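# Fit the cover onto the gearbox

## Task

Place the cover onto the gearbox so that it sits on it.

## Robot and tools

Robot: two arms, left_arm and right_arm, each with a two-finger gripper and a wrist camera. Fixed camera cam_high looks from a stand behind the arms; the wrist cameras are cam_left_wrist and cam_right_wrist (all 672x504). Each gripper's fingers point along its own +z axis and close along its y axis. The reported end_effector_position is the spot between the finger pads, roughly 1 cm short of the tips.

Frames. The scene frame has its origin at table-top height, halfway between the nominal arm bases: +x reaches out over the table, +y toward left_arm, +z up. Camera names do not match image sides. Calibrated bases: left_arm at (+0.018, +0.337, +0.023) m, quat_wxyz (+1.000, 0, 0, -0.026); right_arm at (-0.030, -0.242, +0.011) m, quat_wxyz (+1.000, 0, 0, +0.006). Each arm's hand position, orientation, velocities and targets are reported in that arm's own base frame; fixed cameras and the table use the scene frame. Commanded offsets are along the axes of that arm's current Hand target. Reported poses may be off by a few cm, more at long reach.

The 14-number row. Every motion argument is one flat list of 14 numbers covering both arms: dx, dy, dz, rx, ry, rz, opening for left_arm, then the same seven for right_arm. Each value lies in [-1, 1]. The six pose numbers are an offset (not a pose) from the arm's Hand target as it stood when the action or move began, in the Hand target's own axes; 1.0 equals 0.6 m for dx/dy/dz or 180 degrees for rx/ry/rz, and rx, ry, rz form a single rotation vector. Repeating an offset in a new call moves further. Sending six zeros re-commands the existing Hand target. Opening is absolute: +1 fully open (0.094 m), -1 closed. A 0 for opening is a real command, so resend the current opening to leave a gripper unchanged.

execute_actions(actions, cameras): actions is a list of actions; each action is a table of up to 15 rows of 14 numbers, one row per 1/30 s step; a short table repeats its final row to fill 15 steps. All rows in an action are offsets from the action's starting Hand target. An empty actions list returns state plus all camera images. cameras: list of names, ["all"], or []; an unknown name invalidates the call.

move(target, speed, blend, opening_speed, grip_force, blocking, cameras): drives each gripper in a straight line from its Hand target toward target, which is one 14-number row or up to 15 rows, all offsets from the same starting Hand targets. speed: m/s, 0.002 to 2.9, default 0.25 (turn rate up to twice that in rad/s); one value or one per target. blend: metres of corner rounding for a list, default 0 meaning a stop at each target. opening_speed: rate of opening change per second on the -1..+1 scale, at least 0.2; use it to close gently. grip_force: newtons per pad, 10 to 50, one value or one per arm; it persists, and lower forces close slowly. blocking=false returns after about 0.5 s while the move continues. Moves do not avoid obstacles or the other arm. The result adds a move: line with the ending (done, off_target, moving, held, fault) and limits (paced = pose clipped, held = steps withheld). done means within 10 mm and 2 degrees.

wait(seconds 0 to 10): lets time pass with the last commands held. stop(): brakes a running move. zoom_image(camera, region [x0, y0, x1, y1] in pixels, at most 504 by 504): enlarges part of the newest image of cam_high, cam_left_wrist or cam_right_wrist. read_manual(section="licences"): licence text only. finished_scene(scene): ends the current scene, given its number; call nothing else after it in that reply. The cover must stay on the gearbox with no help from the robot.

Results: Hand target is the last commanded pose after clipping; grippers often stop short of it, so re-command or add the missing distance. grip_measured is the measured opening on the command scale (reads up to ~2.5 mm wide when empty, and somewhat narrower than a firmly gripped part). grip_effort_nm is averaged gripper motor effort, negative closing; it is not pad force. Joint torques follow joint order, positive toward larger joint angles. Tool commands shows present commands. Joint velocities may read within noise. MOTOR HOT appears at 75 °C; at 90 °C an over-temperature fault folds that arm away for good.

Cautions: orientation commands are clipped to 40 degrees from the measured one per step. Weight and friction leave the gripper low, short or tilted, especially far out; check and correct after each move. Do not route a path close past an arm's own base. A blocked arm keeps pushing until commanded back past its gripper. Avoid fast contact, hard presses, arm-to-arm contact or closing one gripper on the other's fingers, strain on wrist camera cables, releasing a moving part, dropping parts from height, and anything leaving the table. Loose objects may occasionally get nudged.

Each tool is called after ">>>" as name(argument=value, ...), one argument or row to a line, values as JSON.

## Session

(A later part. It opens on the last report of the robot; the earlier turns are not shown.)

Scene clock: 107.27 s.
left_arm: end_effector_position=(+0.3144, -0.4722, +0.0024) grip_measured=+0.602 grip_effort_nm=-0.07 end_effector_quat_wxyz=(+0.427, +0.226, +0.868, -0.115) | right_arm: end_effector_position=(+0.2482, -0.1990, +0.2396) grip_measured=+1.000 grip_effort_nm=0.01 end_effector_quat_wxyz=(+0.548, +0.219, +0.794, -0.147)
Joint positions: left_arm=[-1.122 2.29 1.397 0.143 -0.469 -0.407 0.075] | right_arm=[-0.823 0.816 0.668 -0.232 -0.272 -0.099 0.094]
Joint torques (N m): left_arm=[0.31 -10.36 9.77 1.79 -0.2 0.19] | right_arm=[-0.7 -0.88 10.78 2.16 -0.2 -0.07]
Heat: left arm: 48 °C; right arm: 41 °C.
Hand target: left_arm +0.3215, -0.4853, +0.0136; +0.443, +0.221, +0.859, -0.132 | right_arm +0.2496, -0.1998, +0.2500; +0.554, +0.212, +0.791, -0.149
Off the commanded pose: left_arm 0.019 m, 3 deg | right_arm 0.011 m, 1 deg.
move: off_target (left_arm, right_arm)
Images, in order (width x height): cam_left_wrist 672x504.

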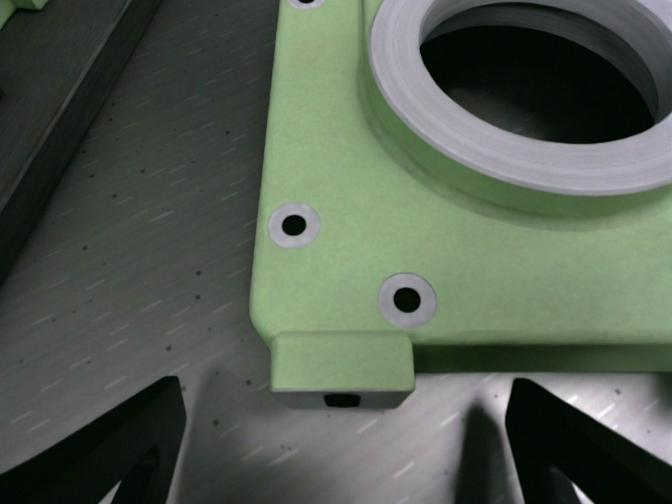

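>>> move(
  target=[
    [0.002,0.003,0.0133,0,0,0,0.6, 0,0,0,0,0,0,1],
    [0.002,0.003,0.0133,0,0,0,-0.9, 0,0,0,0,0,0,1],
  ],
  cameras=["cam_left_wrist"],
  speed=0.1,
  opening_speed=1.5,
)

Scene clock: 115.43 s.
left_arm: end_effector_position=(+0.3171, -0.4762, -0.0026) grip_measured=-0.433 grip_effort_nm=-1.01 end_effector_quat_wxyz=(+0.426, +0.229, +0.867, -0.119) | right_arm: end_effector_position=(+0.2482, -0.1990, +0.2396) grip_measured=+1.000 grip_effort_nm=0.01 end_effector_quat_wxyz=(+0.548, +0.219, +0.794, -0.147)
Joint positions: left_arm=[-1.118 2.313 1.413 0.155 -0.456 -0.399 0.027] | right_arm=[-0.823 0.816 0.668 -0.232 -0.272 -0.099 0.094]
Joint torques (N m): left_arm=[0.79 -10.28 9.85 1.78 -0.27 0.16] | right_arm=[-0.68 -0.87 10.77 2.16 -0.2 -0.07]
Heat: left arm: 46 °C; right arm: 42 °C.
Hand target: left_arm +0.3275, -0.4867, +0.0079; +0.443, +0.221, +0.859, -0.132 | right_arm +0.2496, -0.1998, +0.2500; +0.554, +0.212, +0.791, -0.149
Off the commanded pose: left_arm 0.018 m, 3 deg | right_arm 0.011 m, 1 deg.
move: off_target (left_arm, right_arm); target 2's new opening was sent with left_arm's hand 0.018 m and 3 deg from that target
Images, in order (width x height): cam_left_wrist 672x504.

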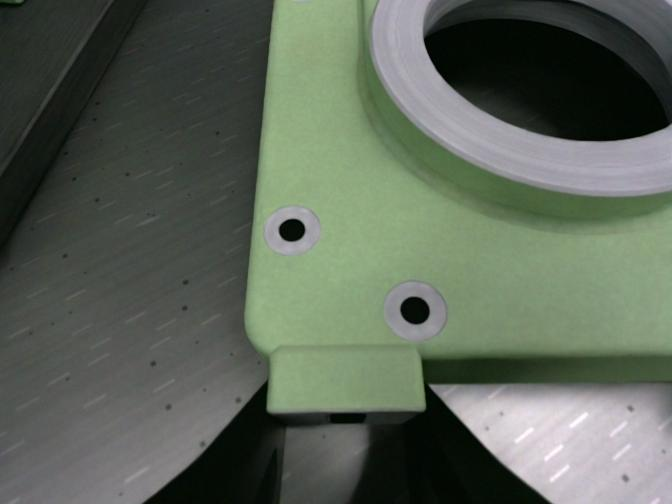

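>>> move(
  target=[-0.2843,-0.0118,-0.1459,0,0,0,-0.9, 0.2357,0.1835,0.24,-0.3366,-0.2277,-0.4129,0.3],
  cameras=["all"],
  speed=0.22,
)

Scene clock: 123.33 s.
left_arm: end_effector_position=(+0.3282, -0.4775, +0.1161) grip_measured=-0.433 grip_effort_nm=-1.01 end_effector_quat_wxyz=(+0.364, +0.257, +0.892, -0.075) | right_arm: end_effector_position=(+0.3775, -0.1480, +0.0665) grip_measured=+0.302 grip_effort_nm=-0.07 end_effector_quat_wxyz=(+0.606, -0.589, +0.517, -0.134)
Joint positions: left_arm=[-1.087 2.22 1.886 -0.571 -0.403 -0.386 0.027] | right_arm=[-0.8 2.016 0.973 -0.003 -1.303 -2.097 0.061]
Joint torques (N m): left_arm=[0.35 -17.95 14.53 2.03 -0.67 0.18] | right_arm=[0.21 -9.39 7.36 0.8 -0.54 0.05]
Heat: left arm: 48 °C; right arm: 41 °C.
Hand target: left_arm +0.3496, -0.5007, +0.1978; +0.443, +0.221, +0.859, -0.132 | right_arm +0.3800, -0.1482, +0.0680; +0.599, -0.615, +0.501, -0.106
Off the commanded pose: left_arm 0.088 m, 12 deg | right_arm 0.003 m, 5 deg.
joint sent to its limit (right arm) — joint 6 (wrist roll), lower limit. The joint targets are off in orientation, not in position.
move: off_target (left_arm, right_arm)

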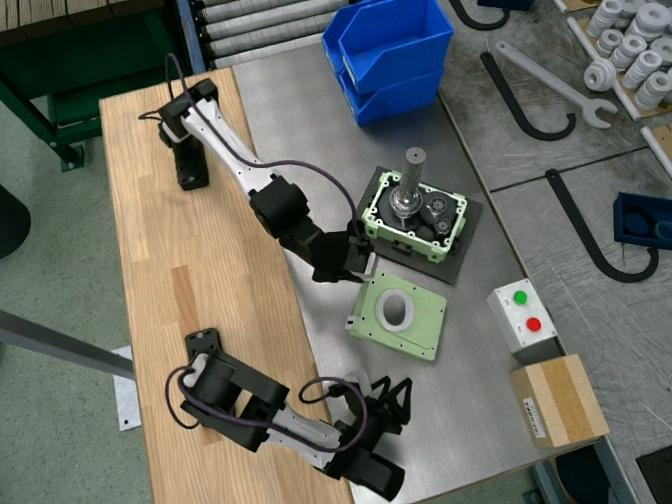

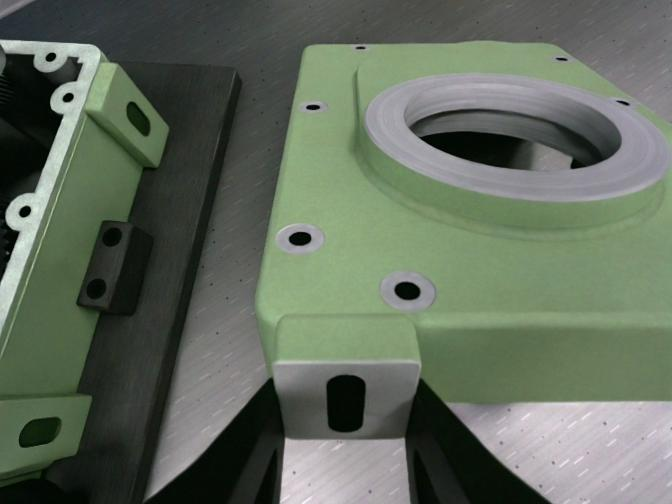

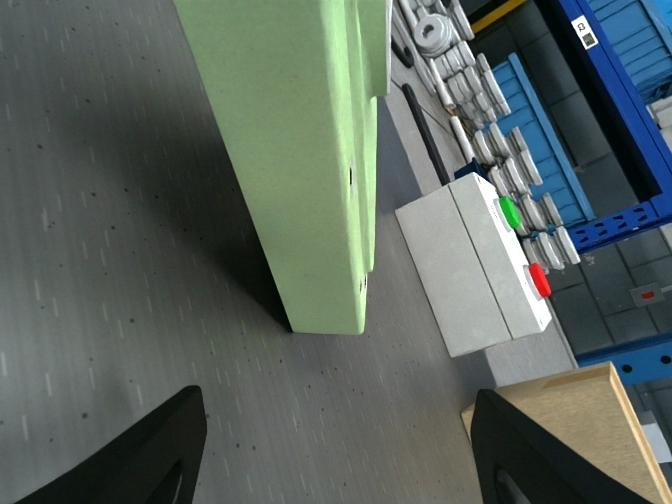

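>>> move(
  target=[-0.0778,-0.003,-0.034,0,0,0,-0.9, 0,0,0,0,0,0,0.1],
  cameras=["cam_right_wrist"],
  speed=0.1,
)

Scene clock: 131.83 s.
left_arm: end_effector_position=(+0.3444, -0.4919, +0.2022) grip_measured=-0.433 grip_effort_nm=-1.01 end_effector_quat_wxyz=(+0.391, +0.245, +0.882, -0.098) | right_arm: end_effector_position=(+0.3775, -0.1480, +0.0664) grip_measured=+0.102 grip_effort_nm=-0.07 end_effector_quat_wxyz=(+0.606, -0.589, +0.517, -0.134)
Joint positions: left_arm=[-1.073 2.284 2.288 -0.828 -0.401 -0.372 0.027] | right_arm=[-0.8 2.016 0.973 -0.004 -1.303 -2.098 0.052]
Joint torques (N m): left_arm=[0.17 -13.29 13.55 2.03 -0.56 0.13] | right_arm=[0.2 -9.43 7.36 0.8 -0.54 0.04]
Heat: left arm: 53 °C; right arm: 39 °C.
Hand target: left_arm +0.3581, -0.5060, +0.2479; +0.443, +0.221, +0.859, -0.132 | right_arm +0.3800, -0.1482, +0.0680; +0.599, -0.615, +0.501, -0.106
Off the commanded pose: left_arm 0.050 m, 8 deg | right_arm 0.003 m, 5 deg.
joint sent to its limit (right arm) — joint 6 (wrist roll), lower limit. The joint targets are off in orientation, not in position.
move: off_target (left_arm, right_arm)
Images, in order (width x height): cam_right_wrist 672x504.

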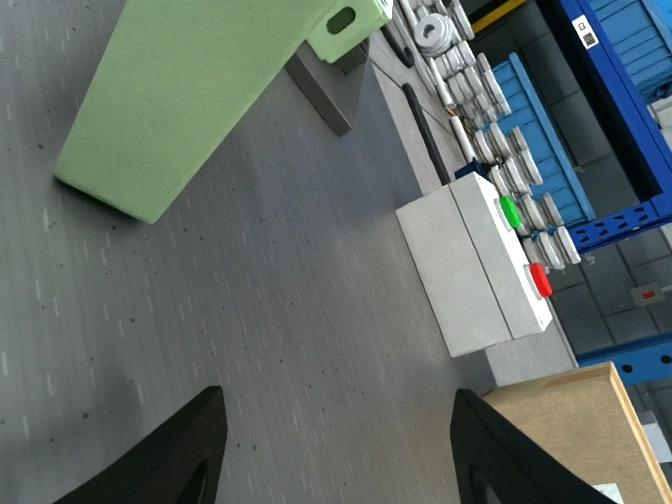

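>>> move(
  target=[0.0956,0.0036,0.0669,0,0,0,-0.9, 0,0,0,0,0,0,0.1],
  cameras=["all"],
  speed=0.1,
)

Scene clock: 134.17 s.
left_arm: end_effector_position=(+0.3681, -0.5036, +0.1943) grip_measured=-0.433 grip_effort_nm=-1.01 end_effector_quat_wxyz=(+0.464, +0.203, +0.852, -0.131) | right_arm: end_effector_position=(+0.3775, -0.1480, +0.0664) grip_measured=+0.102 grip_effort_nm=-0.07 end_effector_quat_wxyz=(+0.606, -0.589, +0.517, -0.134)
Joint positions: left_arm=[-1.064 2.235 2.037 -0.443 -0.461 -0.361 0.027] | right_arm=[-0.8 2.016 0.973 -0.004 -1.303 -2.098 0.052]
Joint torques (N m): left_arm=[-0.68 -12.05 5.22 1.44 0.14 0.03] | right_arm=[0.21 -9.42 7.35 0.8 -0.54 0.04]
Heat: left arm: 53 °C; right arm: 38 °C.
Hand target: left_arm +0.3581, -0.5059, +0.1779; +0.443, +0.221, +0.859, -0.132 | right_arm +0.3800, -0.1482, +0.0680; +0.599, -0.615, +0.501, -0.106
Off the commanded pose: left_arm 0.019 m, 3 deg | right_arm 0.003 m, 5 deg.
joint sent to its limit (right arm) — joint 6 (wrist roll), lower limit. The joint targets are off in orientation, not in position.
move: off_target (left_arm, right_arm)

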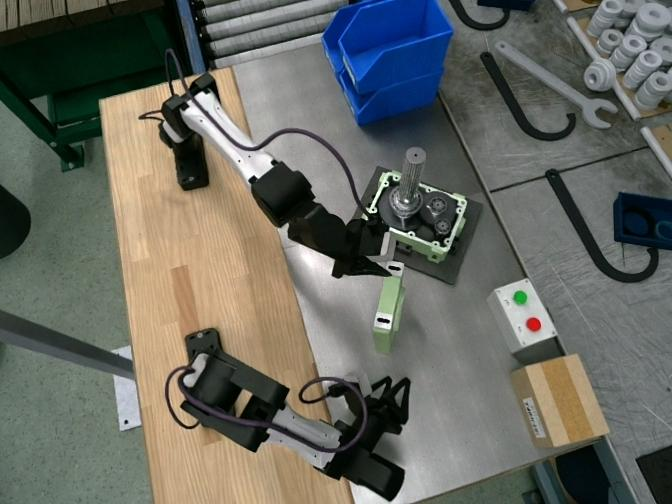

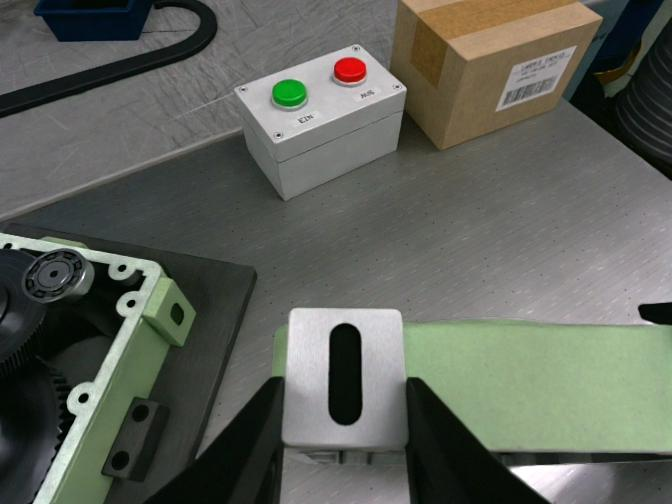

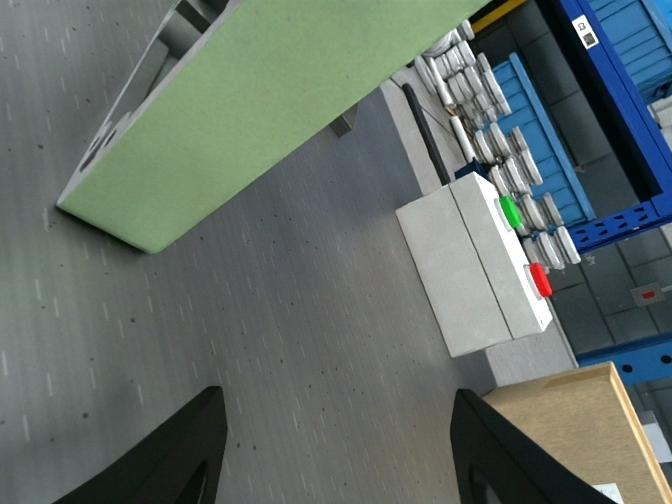

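>>> move(
  target=[-0.0233,0.1112,-0.0309,0.0819,0.0031,0.0573,-0.9, 0,0,0,0,0,0,0.1],
  cameras=["cam_high","cam_right_wrist"],
  speed=0.1,
)

Scene clock: 147.37 s.
left_arm: end_effector_position=(+0.3718, -0.4709, +0.1938) grip_measured=-0.433 grip_effort_nm=-1.01 end_effector_quat_wxyz=(+0.409, +0.367, +0.801, -0.236) | right_arm: end_effector_position=(+0.3775, -0.1480, +0.0664) grip_measured=+0.102 grip_effort_nm=-0.07 end_effector_quat_wxyz=(+0.606, -0.589, +0.517, -0.134)
Joint positions: left_arm=[-0.886 2.051 1.746 -0.282 0.056 -0.058 0.027] | right_arm=[-0.8 2.016 0.973 -0.004 -1.303 -2.098 0.052]
Joint torques (N m): left_arm=[2.99 -14.24 6.2 1.28 -0.68 0.29] | right_arm=[0.2 -9.43 7.35 0.8 -0.53 0.04]
Heat: left arm: 51 °C; right arm: 37 °C.
Hand target: left_arm +0.3854, -0.4439, +0.1980; +0.417, +0.352, +0.814, -0.199 | right_arm +0.3800, -0.1482, +0.0680; +0.599, -0.615, +0.501, -0.106
Off the commanded pose: left_arm 0.031 m, 5 deg | right_arm 0.003 m, 5 deg.
joint sent to its limit (right arm) — joint 6 (wrist roll), lower limit. The joint targets are off in orientation, not in position.
move: off_target (left_arm, right_arm)
Images, in order (width x height): cam_high 672x504, cam_right_wrist 672x504.

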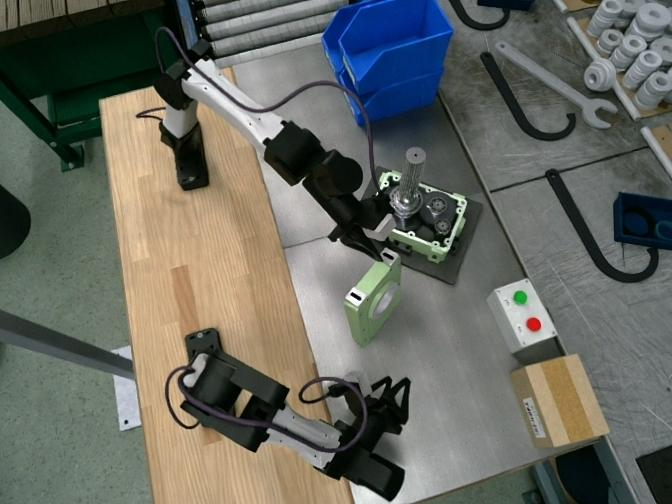

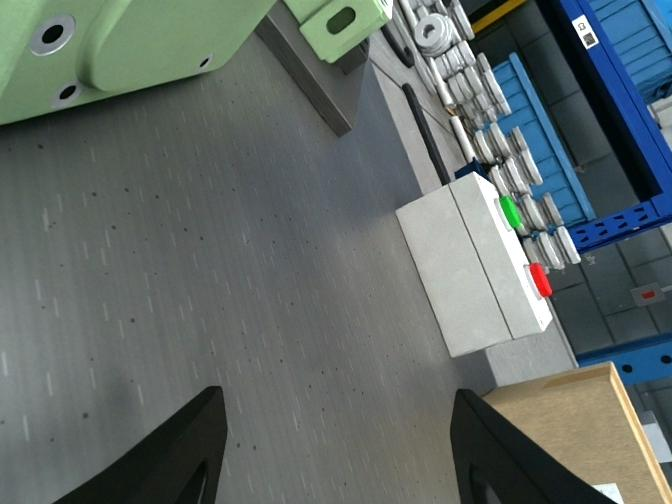

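>>> execute_actions(
  actions=[],
)

Scene clock: 152.23 s.
left_arm: end_effector_position=(+0.3717, -0.4710, +0.1938) grip_measured=-0.433 grip_effort_nm=-1.01 end_effector_quat_wxyz=(+0.409, +0.367, +0.801, -0.236) | right_arm: end_effector_position=(+0.3775, -0.1480, +0.0664) grip_measured=+0.102 grip_effort_nm=-0.07 end_effector_quat_wxyz=(+0.606, -0.589, +0.517, -0.134)
Joint positions: left_arm=[-0.886 2.051 1.746 -0.282 0.056 -0.057 0.027] | right_arm=[-0.8 2.016 0.973 -0.004 -1.303 -2.098 0.052]
Joint velocities: within noise
Joint torques (N m): left_arm=[3.04 -14.17 6.15 1.27 -0.67 0.27] | right_arm=[0.21 -9.42 7.34 0.8 -0.54 0.04]
Motor temperatures (°C): left_arm=[21 52 41 40 23 22 22] | right_arm=[24 29 36 33 21 18 18]
Heat: left arm: 52 °C; right arm: 36 °C.
Hand target: left_arm +0.3853, -0.4439, +0.1980; +0.417, +0.352, +0.814, -0.199 | right_arm +0.3800, -0.1482, +0.0680; +0.599, -0.615, +0.501, -0.106
Tool commands: left_gripper/opening=-0.9 right_gripper/opening=+0.1
Off the commanded pose: left_arm 0.031 m, 5 deg | right_arm 0.003 m, 5 deg.

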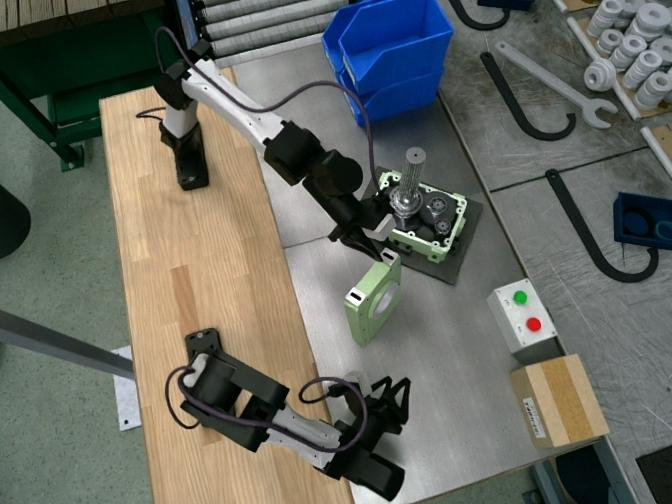

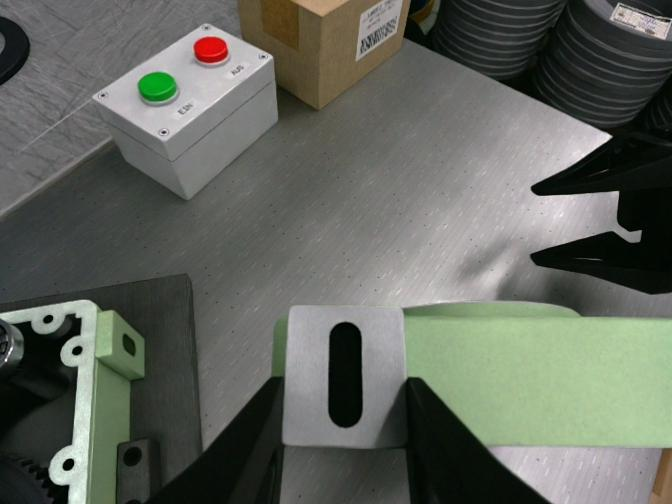

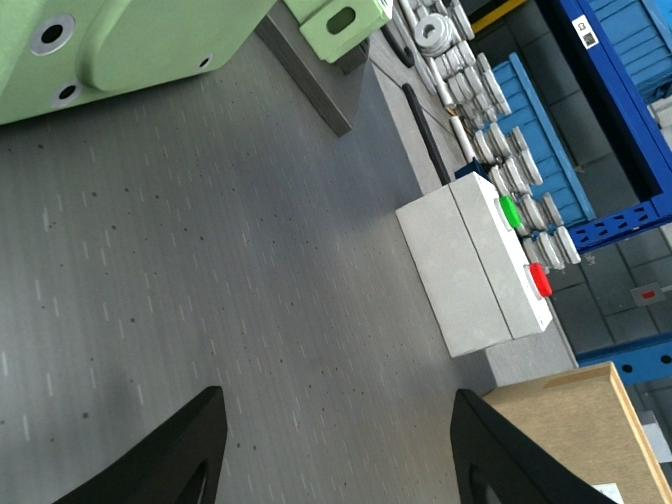

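>>> move(
  target=[0,0,0,0,0,0,-0.9,-0.1755,0.1133,-0.038,0.0156,0.0326,0.2809,0.35],
  speed=0.35,
  cameras=["cam_high","cam_right_wrist"],
)

Scene clock: 162.03 s.
left_arm: end_effector_position=(+0.3717, -0.4710, +0.1938) grip_measured=-0.433 grip_effort_nm=-1.01 end_effector_quat_wxyz=(+0.409, +0.367, +0.801, -0.236) | right_arm: end_effector_position=(+0.2833, -0.0706, +0.0642) grip_measured=+0.348 grip_effort_nm=0.10 end_effector_quat_wxyz=(+0.577, -0.330, +0.739, +0.112)
Joint positions: left_arm=[-0.886 2.051 1.746 -0.282 0.056 -0.057 0.027] | right_arm=[-0.842 1.612 0.521 -0.137 -1.236 -1.437 0.063]
Joint torques (N m): left_arm=[3.02 -14.24 6.17 1.26 -0.67 0.28] | right_arm=[-0.72 -7.3 4.42 0.65 -0.6 0.12]
Heat: left arm: 53 °C; right arm: 35 °C.
Hand target: left_arm +0.3854, -0.4439, +0.1980; +0.417, +0.352, +0.814, -0.199 | right_arm +0.2800, -0.0692, +0.0660; +0.576, -0.322, +0.742, +0.118
Off the commanded pose: left_arm 0.031 m, 5 deg | right_arm 0.004 m, 1 deg.
move: off_target (left_arm)
Images, in order (width x height): cam_high 672x504, cam_right_wrist 672x504.

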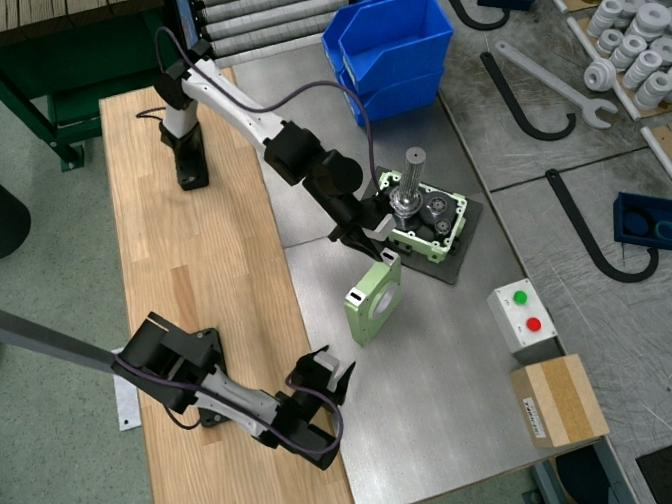

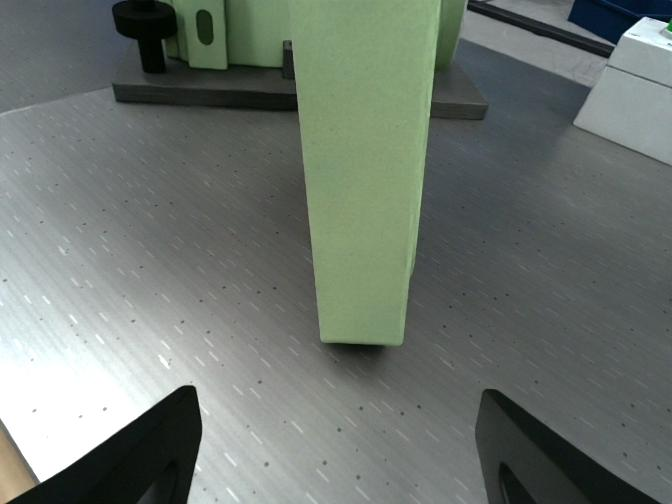

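>>> move(
  target=[0,0,0,0,0,0,-0.9,0,-0.0188,0.108,0,0,0,0.35],
  speed=0.25,
  cameras=["cam_right_wrist"],
)

Scene clock: 165.70 s.
left_arm: end_effector_position=(+0.3717, -0.4710, +0.1938) grip_measured=-0.433 grip_effort_nm=-1.01 end_effector_quat_wxyz=(+0.409, +0.367, +0.801, -0.236) | right_arm: end_effector_position=(+0.3380, -0.0448, +0.0505) grip_measured=+0.348 grip_effort_nm=0.10 end_effector_quat_wxyz=(+0.577, -0.323, +0.742, +0.114)
Joint positions: left_arm=[-0.886 2.051 1.746 -0.282 0.056 -0.057 0.027] | right_arm=[-0.603 1.746 0.452 0.552 -1.097 -0.898 0.063]
Joint torques (N m): left_arm=[3.07 -14.27 6.16 1.28 -0.67 0.27] | right_arm=[0.21 -5.72 4.14 1.74 -0.37 0.08]
Heat: left arm: 54 °C; right arm: 35 °C.
Hand target: left_arm +0.3854, -0.4439, +0.1980; +0.417, +0.352, +0.814, -0.199 | right_arm +0.3374, -0.0424, +0.0482; +0.576, -0.322, +0.742, +0.118
Off the commanded pose: left_arm 0.031 m, 5 deg | right_arm 0.003 m, 0 deg.
move: off_target (left_arm)
Images, in order (width x height): cam_right_wrist 672x504.

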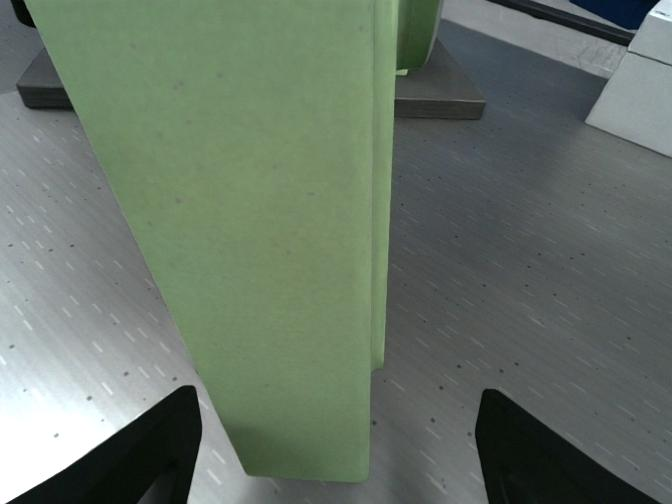

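>>> move(
  target=[
    [0,0,0,0,0,0,-0.9,0,0.0175,0.0,0,0,0,0.35],
    [0,0,0,0,0,0,-0.9,0,0.0175,0.025,0,0,0,0.35],
  ],
  speed=0.2,
  blend=[0.003,0],
  cameras=["cam_right_wrist"],
)

Scene clock: 168.67 s.
left_arm: end_effector_position=(+0.3717, -0.4710, +0.1938) grip_measured=-0.433 grip_effort_nm=-1.01 end_effector_quat_wxyz=(+0.409, +0.367, +0.801, -0.236) | right_arm: end_effector_position=(+0.3426, -0.0278, +0.0429) grip_measured=+0.348 grip_effort_nm=0.10 end_effector_quat_wxyz=(+0.576, -0.322, +0.742, +0.116)
Joint positions: left_arm=[-0.886 2.051 1.746 -0.282 0.056 -0.057 0.027] | right_arm=[-0.534 1.786 0.407 0.714 -1.045 -0.807 0.063]
Joint torques (N m): left_arm=[3.06 -14.26 6.13 1.27 -0.68 0.28] | right_arm=[0.14 -5.75 4.1 1.83 -0.32 0.09]
Heat: left arm: 54 °C; right arm: 35 °C.
Hand target: left_arm +0.3854, -0.4439, +0.1980; +0.417, +0.352, +0.814, -0.199 | right_arm +0.3427, -0.0263, +0.0416; +0.576, -0.322, +0.742, +0.117
Off the commanded pose: left_arm 0.031 m, 5 deg | right_arm 0.002 m, 0 deg.
move: off_target (left_arm)
Images, in order (width x height): cam_right_wrist 672x504.

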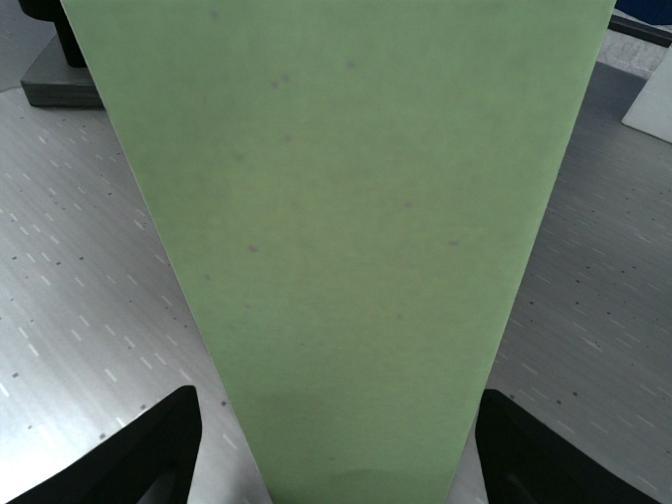

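>>> move(
  target=[
    [0,0,0,0,0,0,-0.9,0,-0.007,0.0125,0,0,0,0.35],
    [0,0,0,0,0,0,-0.9,0,-0.007,0.0125,0,0,0,-0.9],
  ],
  speed=0.15,
  opening_speed=1.5,
  cameras=["cam_right_wrist","cam_high"],
)

Scene clock: 171.30 s.
left_arm: end_effector_position=(+0.3722, -0.4706, +0.1938) grip_measured=-0.433 grip_effort_nm=-1.01 end_effector_quat_wxyz=(+0.409, +0.368, +0.801, -0.236) | right_arm: end_effector_position=(+0.3493, -0.0287, +0.0386) grip_measured=-0.286 grip_effort_nm=-1.01 end_effector_quat_wxyz=(+0.574, -0.319, +0.747, +0.107)
Joint positions: left_arm=[-0.885 2.051 1.746 -0.282 0.058 -0.054 0.027] | right_arm=[-0.516 1.815 0.415 0.759 -1.01 -0.783 0.034]
Joint torques (N m): left_arm=[2.84 -14.19 6.17 1.27 -0.66 0.23] | right_arm=[0.32 -5.85 5.39 1.72 -0.51 0.11]
Heat: left arm: 54 °C; right arm: 34 °C.
Hand target: left_arm +0.3853, -0.4439, +0.1979; +0.417, +0.352, +0.814, -0.199 | right_arm +0.3511, -0.0254, +0.0401; +0.576, -0.322, +0.742, +0.118
Off the commanded pose: left_arm 0.030 m, 5 deg | right_arm 0.004 m, 1 deg.
move: off_target (left_arm)
Images, in order (width x height): cam_high 672x504, cam_right_wrist 672x504.

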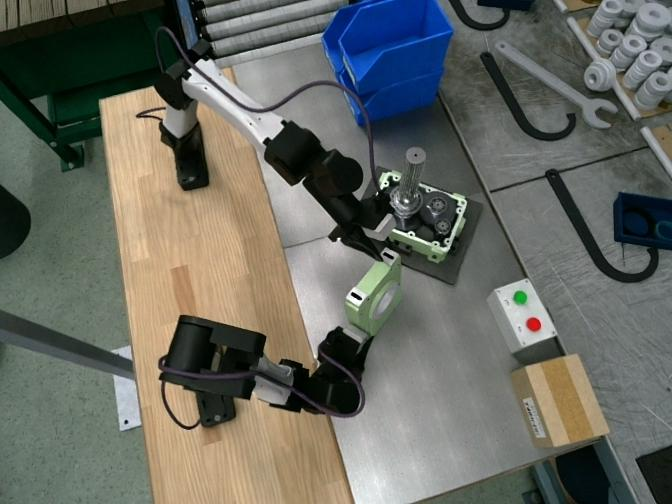

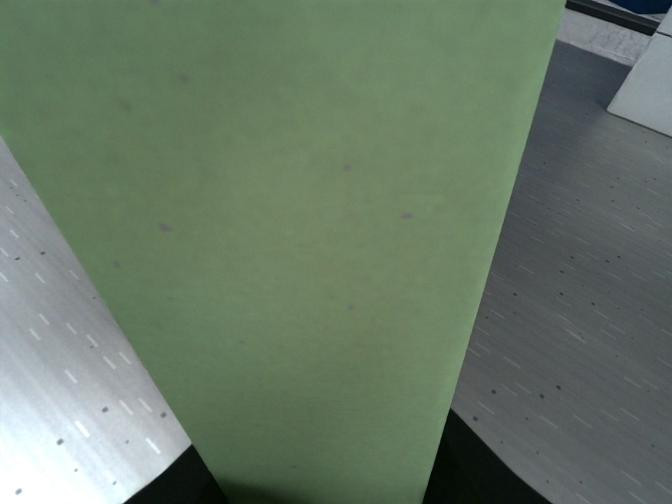

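>>> move(
  target=[
    [-0.1122,-0.0212,-0.0732,-0.0039,-0.0415,0.0034,-0.9,-0.0448,-0.0107,-0.0147,0,0,0,-0.9],
    [-0.2235,-0.042,-0.1453,-0.0078,-0.0829,0.0068,-0.9,-0.1688,-0.0378,-0.0555,0,0,0,-0.9],
  ],
  speed=0.12,
  blend=[0.01,0],
  cameras=["all"],
)

Scene clock: 185.27 s.
left_arm: end_effector_position=(+0.3624, -0.4628, +0.2832) grip_measured=-0.433 grip_effort_nm=-1.01 end_effector_quat_wxyz=(+0.440, +0.345, +0.798, -0.225) | right_arm: end_effector_position=(+0.3432, -0.0196, +0.1228) grip_measured=-0.290 grip_effort_nm=-1.01 end_effector_quat_wxyz=(+0.555, -0.324, +0.756, +0.128)
Joint positions: left_arm=[-0.915 1.996 1.98 -0.522 -0.03 -0.083 0.027] | right_arm=[-0.5 1.406 0.574 0.107 -1.011 -0.822 0.033]
Joint torques (N m): left_arm=[-0.09 -15.2 13.79 2.32 -0.77 0.59] | right_arm=[-0.99 -7.94 10.92 1.77 -0.56 0.47]
Motor temperatures (°C): left_arm=[21 56 40 39 23 22 22] | right_arm=[24 29 34 34 21 18 19]
Heat: left arm: 56 °C; right arm: 34 °C.
Hand target: left_arm +0.3740, -0.4615, +0.3585; +0.525, +0.327, +0.751, -0.229 | right_arm +0.3521, -0.0262, +0.1490; +0.576, -0.322, +0.742, +0.118
Off the commanded pose: left_arm 0.076 m, 11 deg | right_arm 0.029 m, 3 deg.
move: off_target (left_arm, right_arm)

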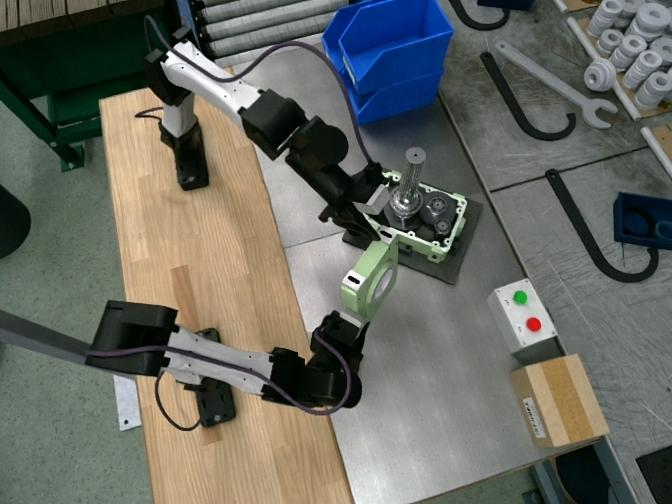

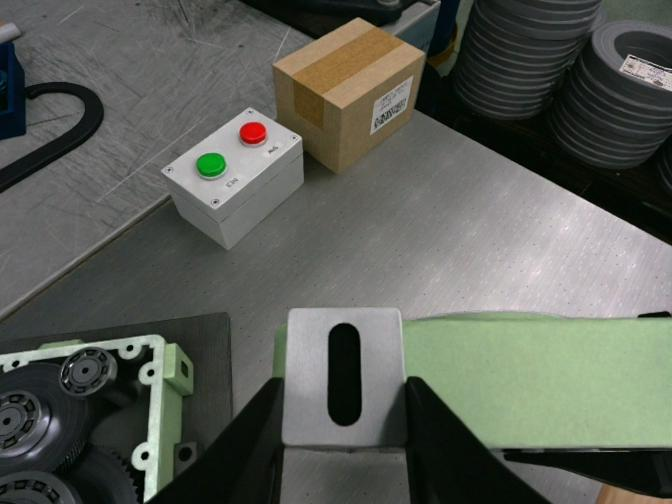

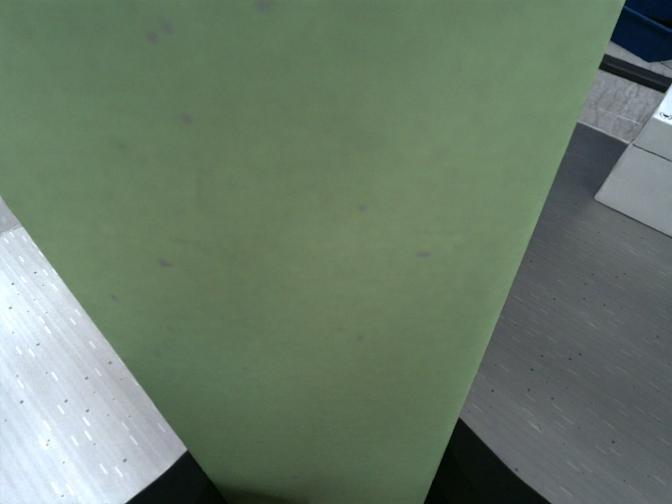

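>>> move(
  target=[
    [0.0022,0.0458,-0.0542,-0.0157,0,-0.0057,-0.9,-0.0943,-0.079,0.031,0.0323,-0.0073,-0.1422,-0.9],
    [0.0035,0.0983,-0.106,-0.0313,0,-0.0114,-0.9,-0.2357,-0.136,0.0557,0.068,-0.0216,-0.2824,-0.9],
  ],
  speed=0.15,
  blend=[0.02,0],
  cameras=["all"],
)

Scene clock: 190.77 s.
left_arm: end_effector_position=(+0.3697, -0.3885, +0.3207) grip_measured=-0.433 grip_effort_nm=-1.01 end_effector_quat_wxyz=(+0.465, +0.303, +0.808, -0.198) | right_arm: end_effector_position=(+0.4310, -0.0243, +0.2328) grip_measured=-0.290 grip_effort_nm=-1.01 end_effector_quat_wxyz=(+0.586, -0.518, +0.608, -0.137)
Joint positions: left_arm=[-0.83 1.794 1.84 -0.559 -0.06 -0.078 0.027] | right_arm=[-0.344 1.451 0.944 0.109 -0.781 -1.222 0.033]
Joint torques (N m): left_arm=[1.05 -14.68 8.77 2.45 -0.52 0.51] | right_arm=[0.32 -8.2 13.09 3.32 -0.48 -0.51]
Motor temperatures (°C): left_arm=[21 56 40 41 23 22 22] | right_arm=[24 29 35 35 21 18 20]
Heat: left arm: 56 °C; right arm: 35 °C.
Hand target: left_arm +0.3761, -0.3771, +0.3782; +0.536, +0.287, +0.768, -0.201 | right_arm +0.4466, -0.0221, +0.2864; +0.625, -0.543, +0.521, -0.207
Off the commanded pose: left_arm 0.059 m, 10 deg | right_arm 0.056 m, 14 deg.
move: off_target (left_arm, right_arm)

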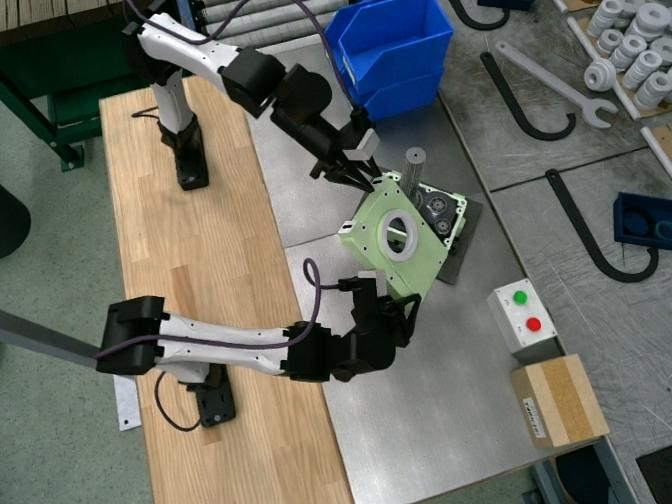

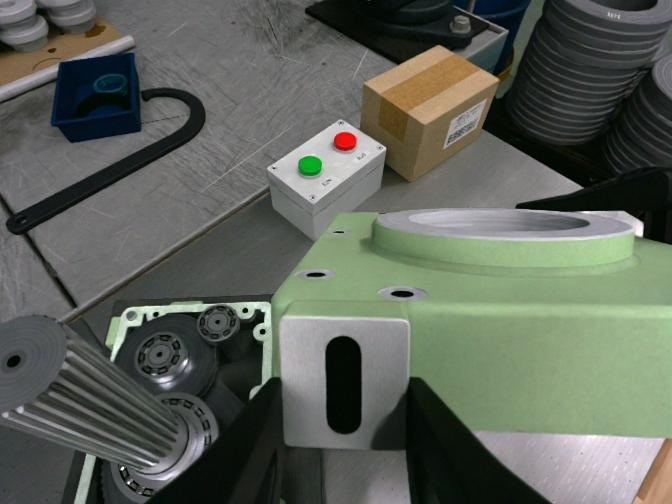

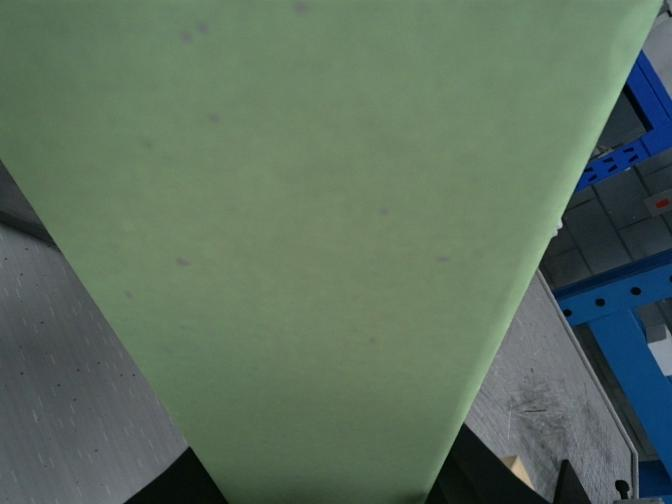

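>>> move(
  target=[0.013,0.0578,-0.0302,-0.0105,0,-0.0038,-0.9,-0.0753,-0.1242,0.0538,0.0594,-0.0139,-0.1794,-0.9],
  speed=0.15,
  cameras=["all"],
)

Scene clock: 199.20 s.
left_arm: end_effector_position=(+0.3762, -0.3433, +0.3075) grip_measured=-0.433 grip_effort_nm=-1.01 end_effector_quat_wxyz=(+0.452, +0.282, +0.828, -0.174) | right_arm: end_effector_position=(+0.4780, -0.0040, +0.3097) grip_measured=-0.290 grip_effort_nm=-1.01 end_effector_quat_wxyz=(+0.582, -0.604, +0.432, -0.331)
Joint positions: left_arm=[-0.758 1.705 1.722 -0.578 -0.053 -0.073 0.027] | right_arm=[-0.234 1.523 1.125 0.267 -0.662 -1.549 0.033]
Joint torques (N m): left_arm=[1.37 -14.72 9.36 2.74 -0.19 0.65] | right_arm=[0.2 -8.96 12.97 3.51 -0.62 -0.96]
Motor temperatures (°C): left_arm=[21 56 40 43 23 22 22] | right_arm=[24 30 38 38 21 18 20]
Heat: left arm: 56 °C; right arm: 38 °C.
Hand target: left_arm +0.3840, -0.3380, +0.3770; +0.540, +0.274, +0.772, -0.192 | right_arm +0.4810, +0.0060, +0.3679; +0.601, -0.611, +0.315, -0.408
Off the commanded pose: left_arm 0.070 m, 12 deg | right_arm 0.059 m, 16 deg.
move: off_target (left_arm, right_arm)

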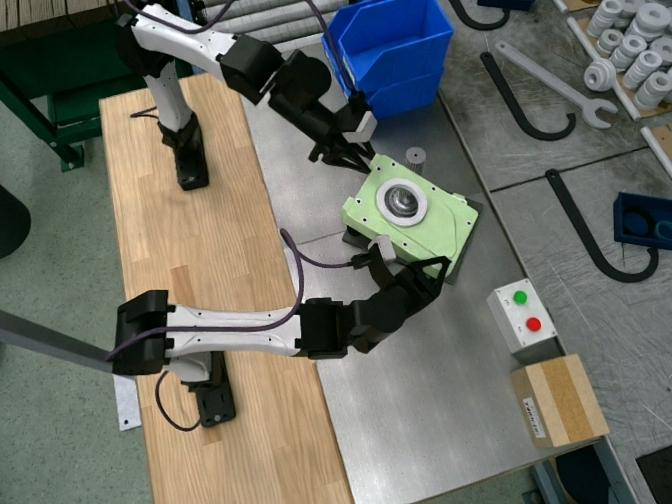

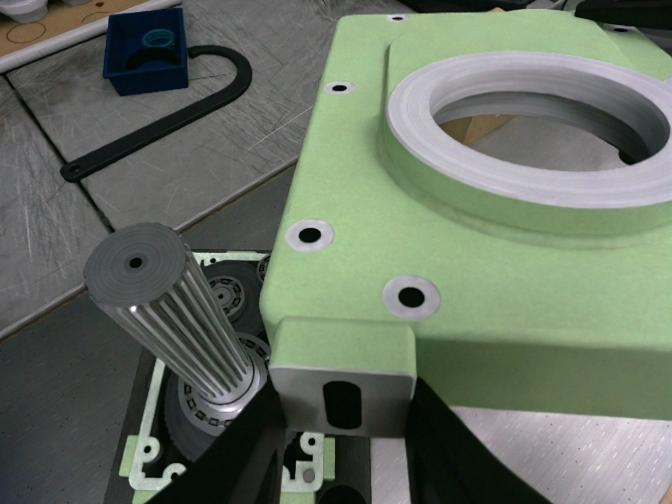

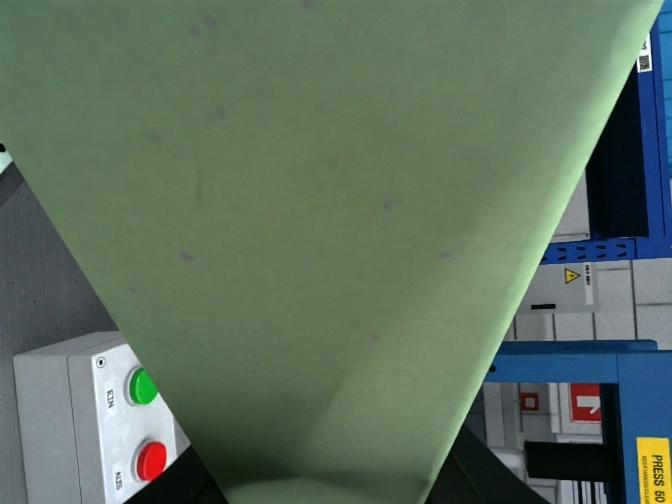

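>>> zoom_image(
  camera="cam_left_wrist",
  region=[60, 200, 360, 504],
)

>>> zoom_image(
  camera="cam_high",
  region=[310, 110, 510, 310],
)

Scaled by 1.658 from the camera's 672x504 image, which has a finer 960x720 frame.

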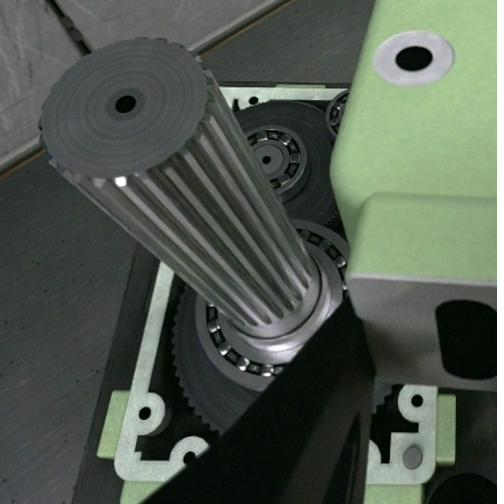

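Scaled by 2.520 from the camera's 672x504 image, which has a finer 960x720 frame.

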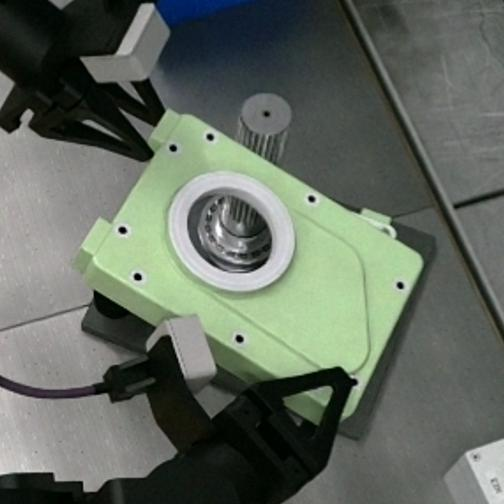

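>>> move(
  target=[-0.0005,0.2058,0.0012,0,0,0,-0.9,-0.0613,-0.0335,0.1973,0,0,-0.0278,-0.9],
  speed=0.12,
  cameras=["cam_high","cam_left_wrist"],
)

>>> zoom_image(
  camera="cam_high",
  region=[340, 80, 540, 280],
)

Scene clock: 208.70 s.
left_arm: end_effector_position=(+0.4420, -0.2372, +0.3030) grip_measured=-0.433 grip_effort_nm=-1.01 end_effector_quat_wxyz=(+0.444, +0.256, +0.838, -0.188) | right_arm: end_effector_position=(+0.5641, +0.0983, +0.3401) grip_measured=-0.290 grip_effort_nm=-1.01 end_effector_quat_wxyz=(-0.577, +0.634, -0.367, +0.362)
Joint positions: left_arm=[-0.409 1.695 1.701 -0.591 0.243 0.053 0.027] | right_arm=[0.042 1.82 1.538 0.201 -0.441 -1.641 0.033]
Joint torques (N m): left_arm=[1.43 -10.28 15.45 2.69 0.26 0.67] | right_arm=[-0.81 -12.19 12.74 3.04 -0.16 -1.03]
Motor temperatures (°C): left_arm=[21 55 41 44 23 22 22] | right_arm=[24 30 39 40 21 19 20]
Heat: left arm: 55 °C; right arm: 40 °C.
Hand target: left_arm +0.4623, -0.2427, +0.3770; +0.540, +0.274, +0.772, -0.192 | right_arm +0.5655, +0.0963, +0.3898; -0.582, +0.624, -0.288, +0.433
Off the commanded pose: left_arm 0.077 m, 14 deg | right_arm 0.050 m, 12 deg.
move: off_target (left_arm, right_arm)
Images, in order (width x height): cam_high 672x504, cam_left_wrist 672x504.

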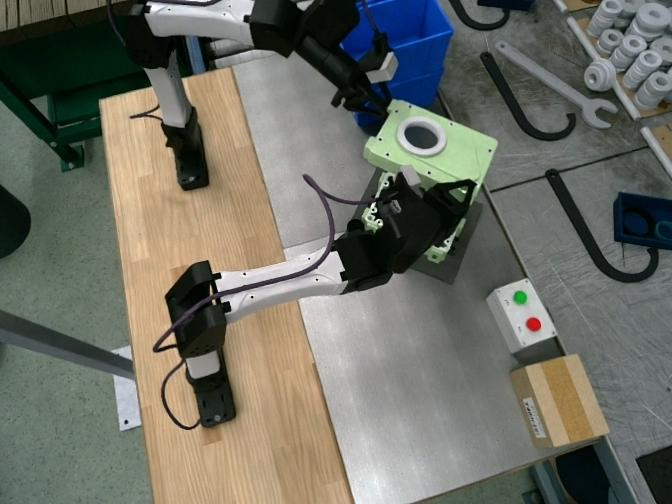

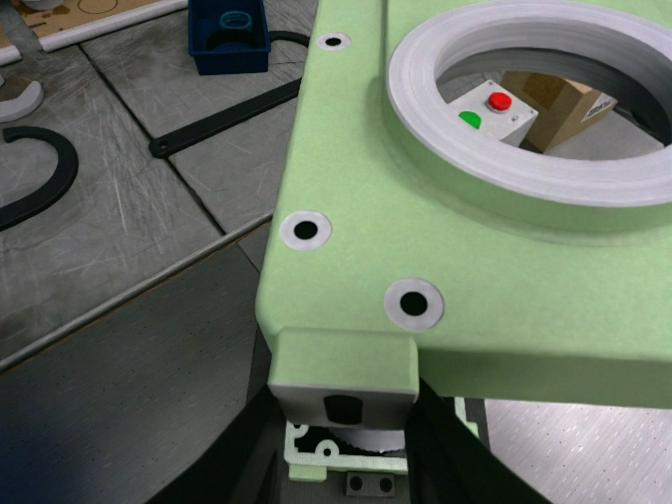

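Scaled by 2.520 from the camera's 672x504 image, which has a finer 960x720 frame.

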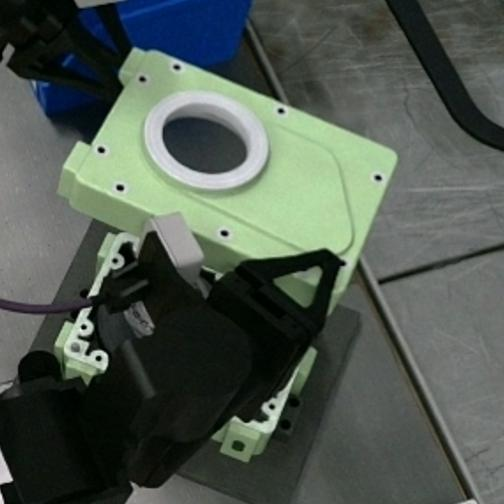

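>>> move(
  target=[0.0403,-0.0045,0.04,0,0,0,-0.9,0.0098,0.0702,-0.0003,0,0,0,-0.9],
  speed=0.1,
  cameras=["cam_high","cam_left_wrist"],
)

>>> zoom_image(
  camera="cam_high",
  region=[340, 80, 540, 280],
)

Scene clock: 215.83 s.
left_arm: end_effector_position=(+0.4545, -0.2453, +0.2814) grip_measured=-0.433 grip_effort_nm=-1.01 end_effector_quat_wxyz=(+0.442, +0.259, +0.838, -0.188) | right_arm: end_effector_position=(+0.5743, +0.0892, +0.3166) grip_measured=-0.290 grip_effort_nm=-1.01 end_effector_quat_wxyz=(-0.579, +0.630, -0.366, +0.367)
Joint positions: left_arm=[-0.414 1.739 1.668 -0.517 0.242 0.056 0.027] | right_arm=[0.021 1.865 1.49 0.307 -0.458 -1.639 0.033]
Joint torques (N m): left_arm=[0.23 -12.14 10.47 3.04 0.12 0.54] | right_arm=[-1.36 -12.18 8.85 3.31 -0.3 -1.06]
Heat: left arm: 53 °C; right arm: 41 °C.
Hand target: left_arm +0.4718, -0.2537, +0.3460; +0.540, +0.274, +0.773, -0.192 | right_arm +0.5742, +0.0846, +0.3500; -0.582, +0.624, -0.288, +0.434
Off the commanded pose: left_arm 0.067 m, 14 deg | right_arm 0.034 m, 12 deg.
move: off_target (left_arm, right_arm)
Images, in order (width x height): cam_high 672x504, cam_left_wrist 672x504.

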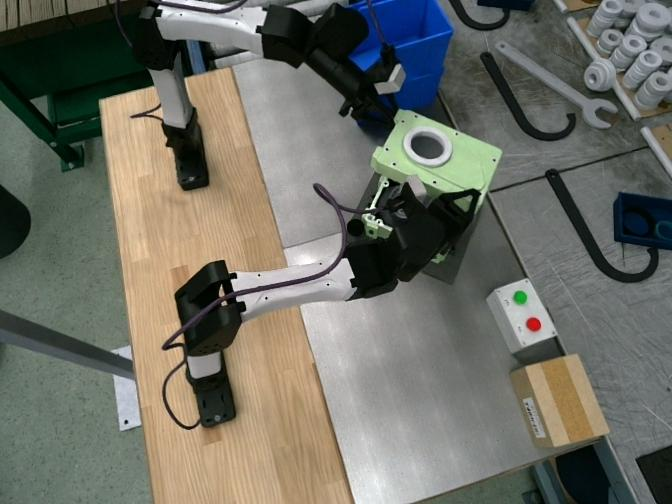

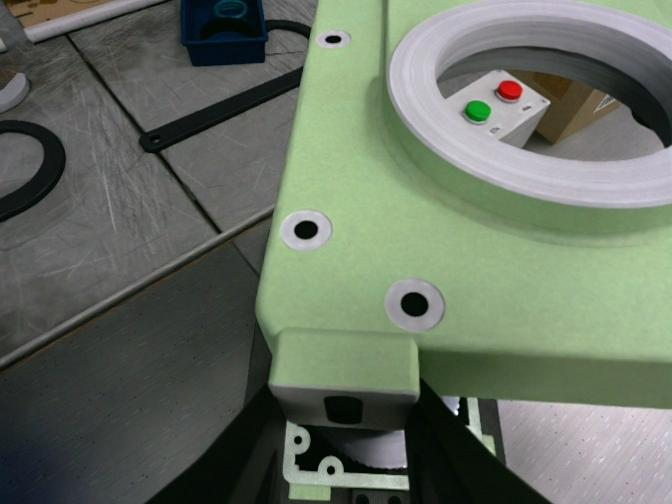

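Scaled by 2.520 from the camera's 672x504 image, which has a finer 960x720 frame.

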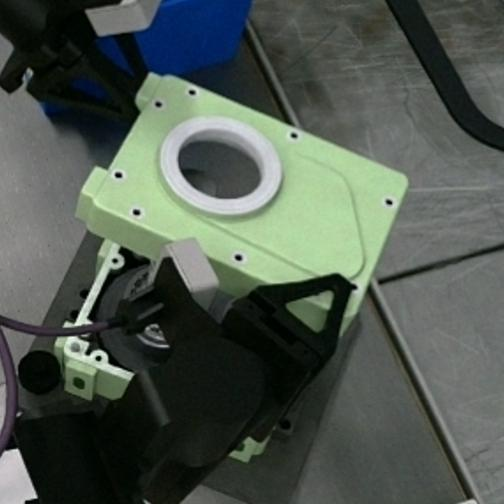

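>>> zoom_image(
  camera="cam_high",
  region=[395, 115, 465, 175],
)

Scaled by 7.200 from the camera's 672x504 image, which has a finer 960x720 frame.

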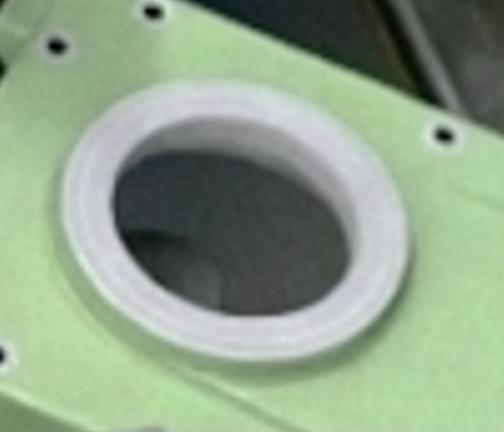

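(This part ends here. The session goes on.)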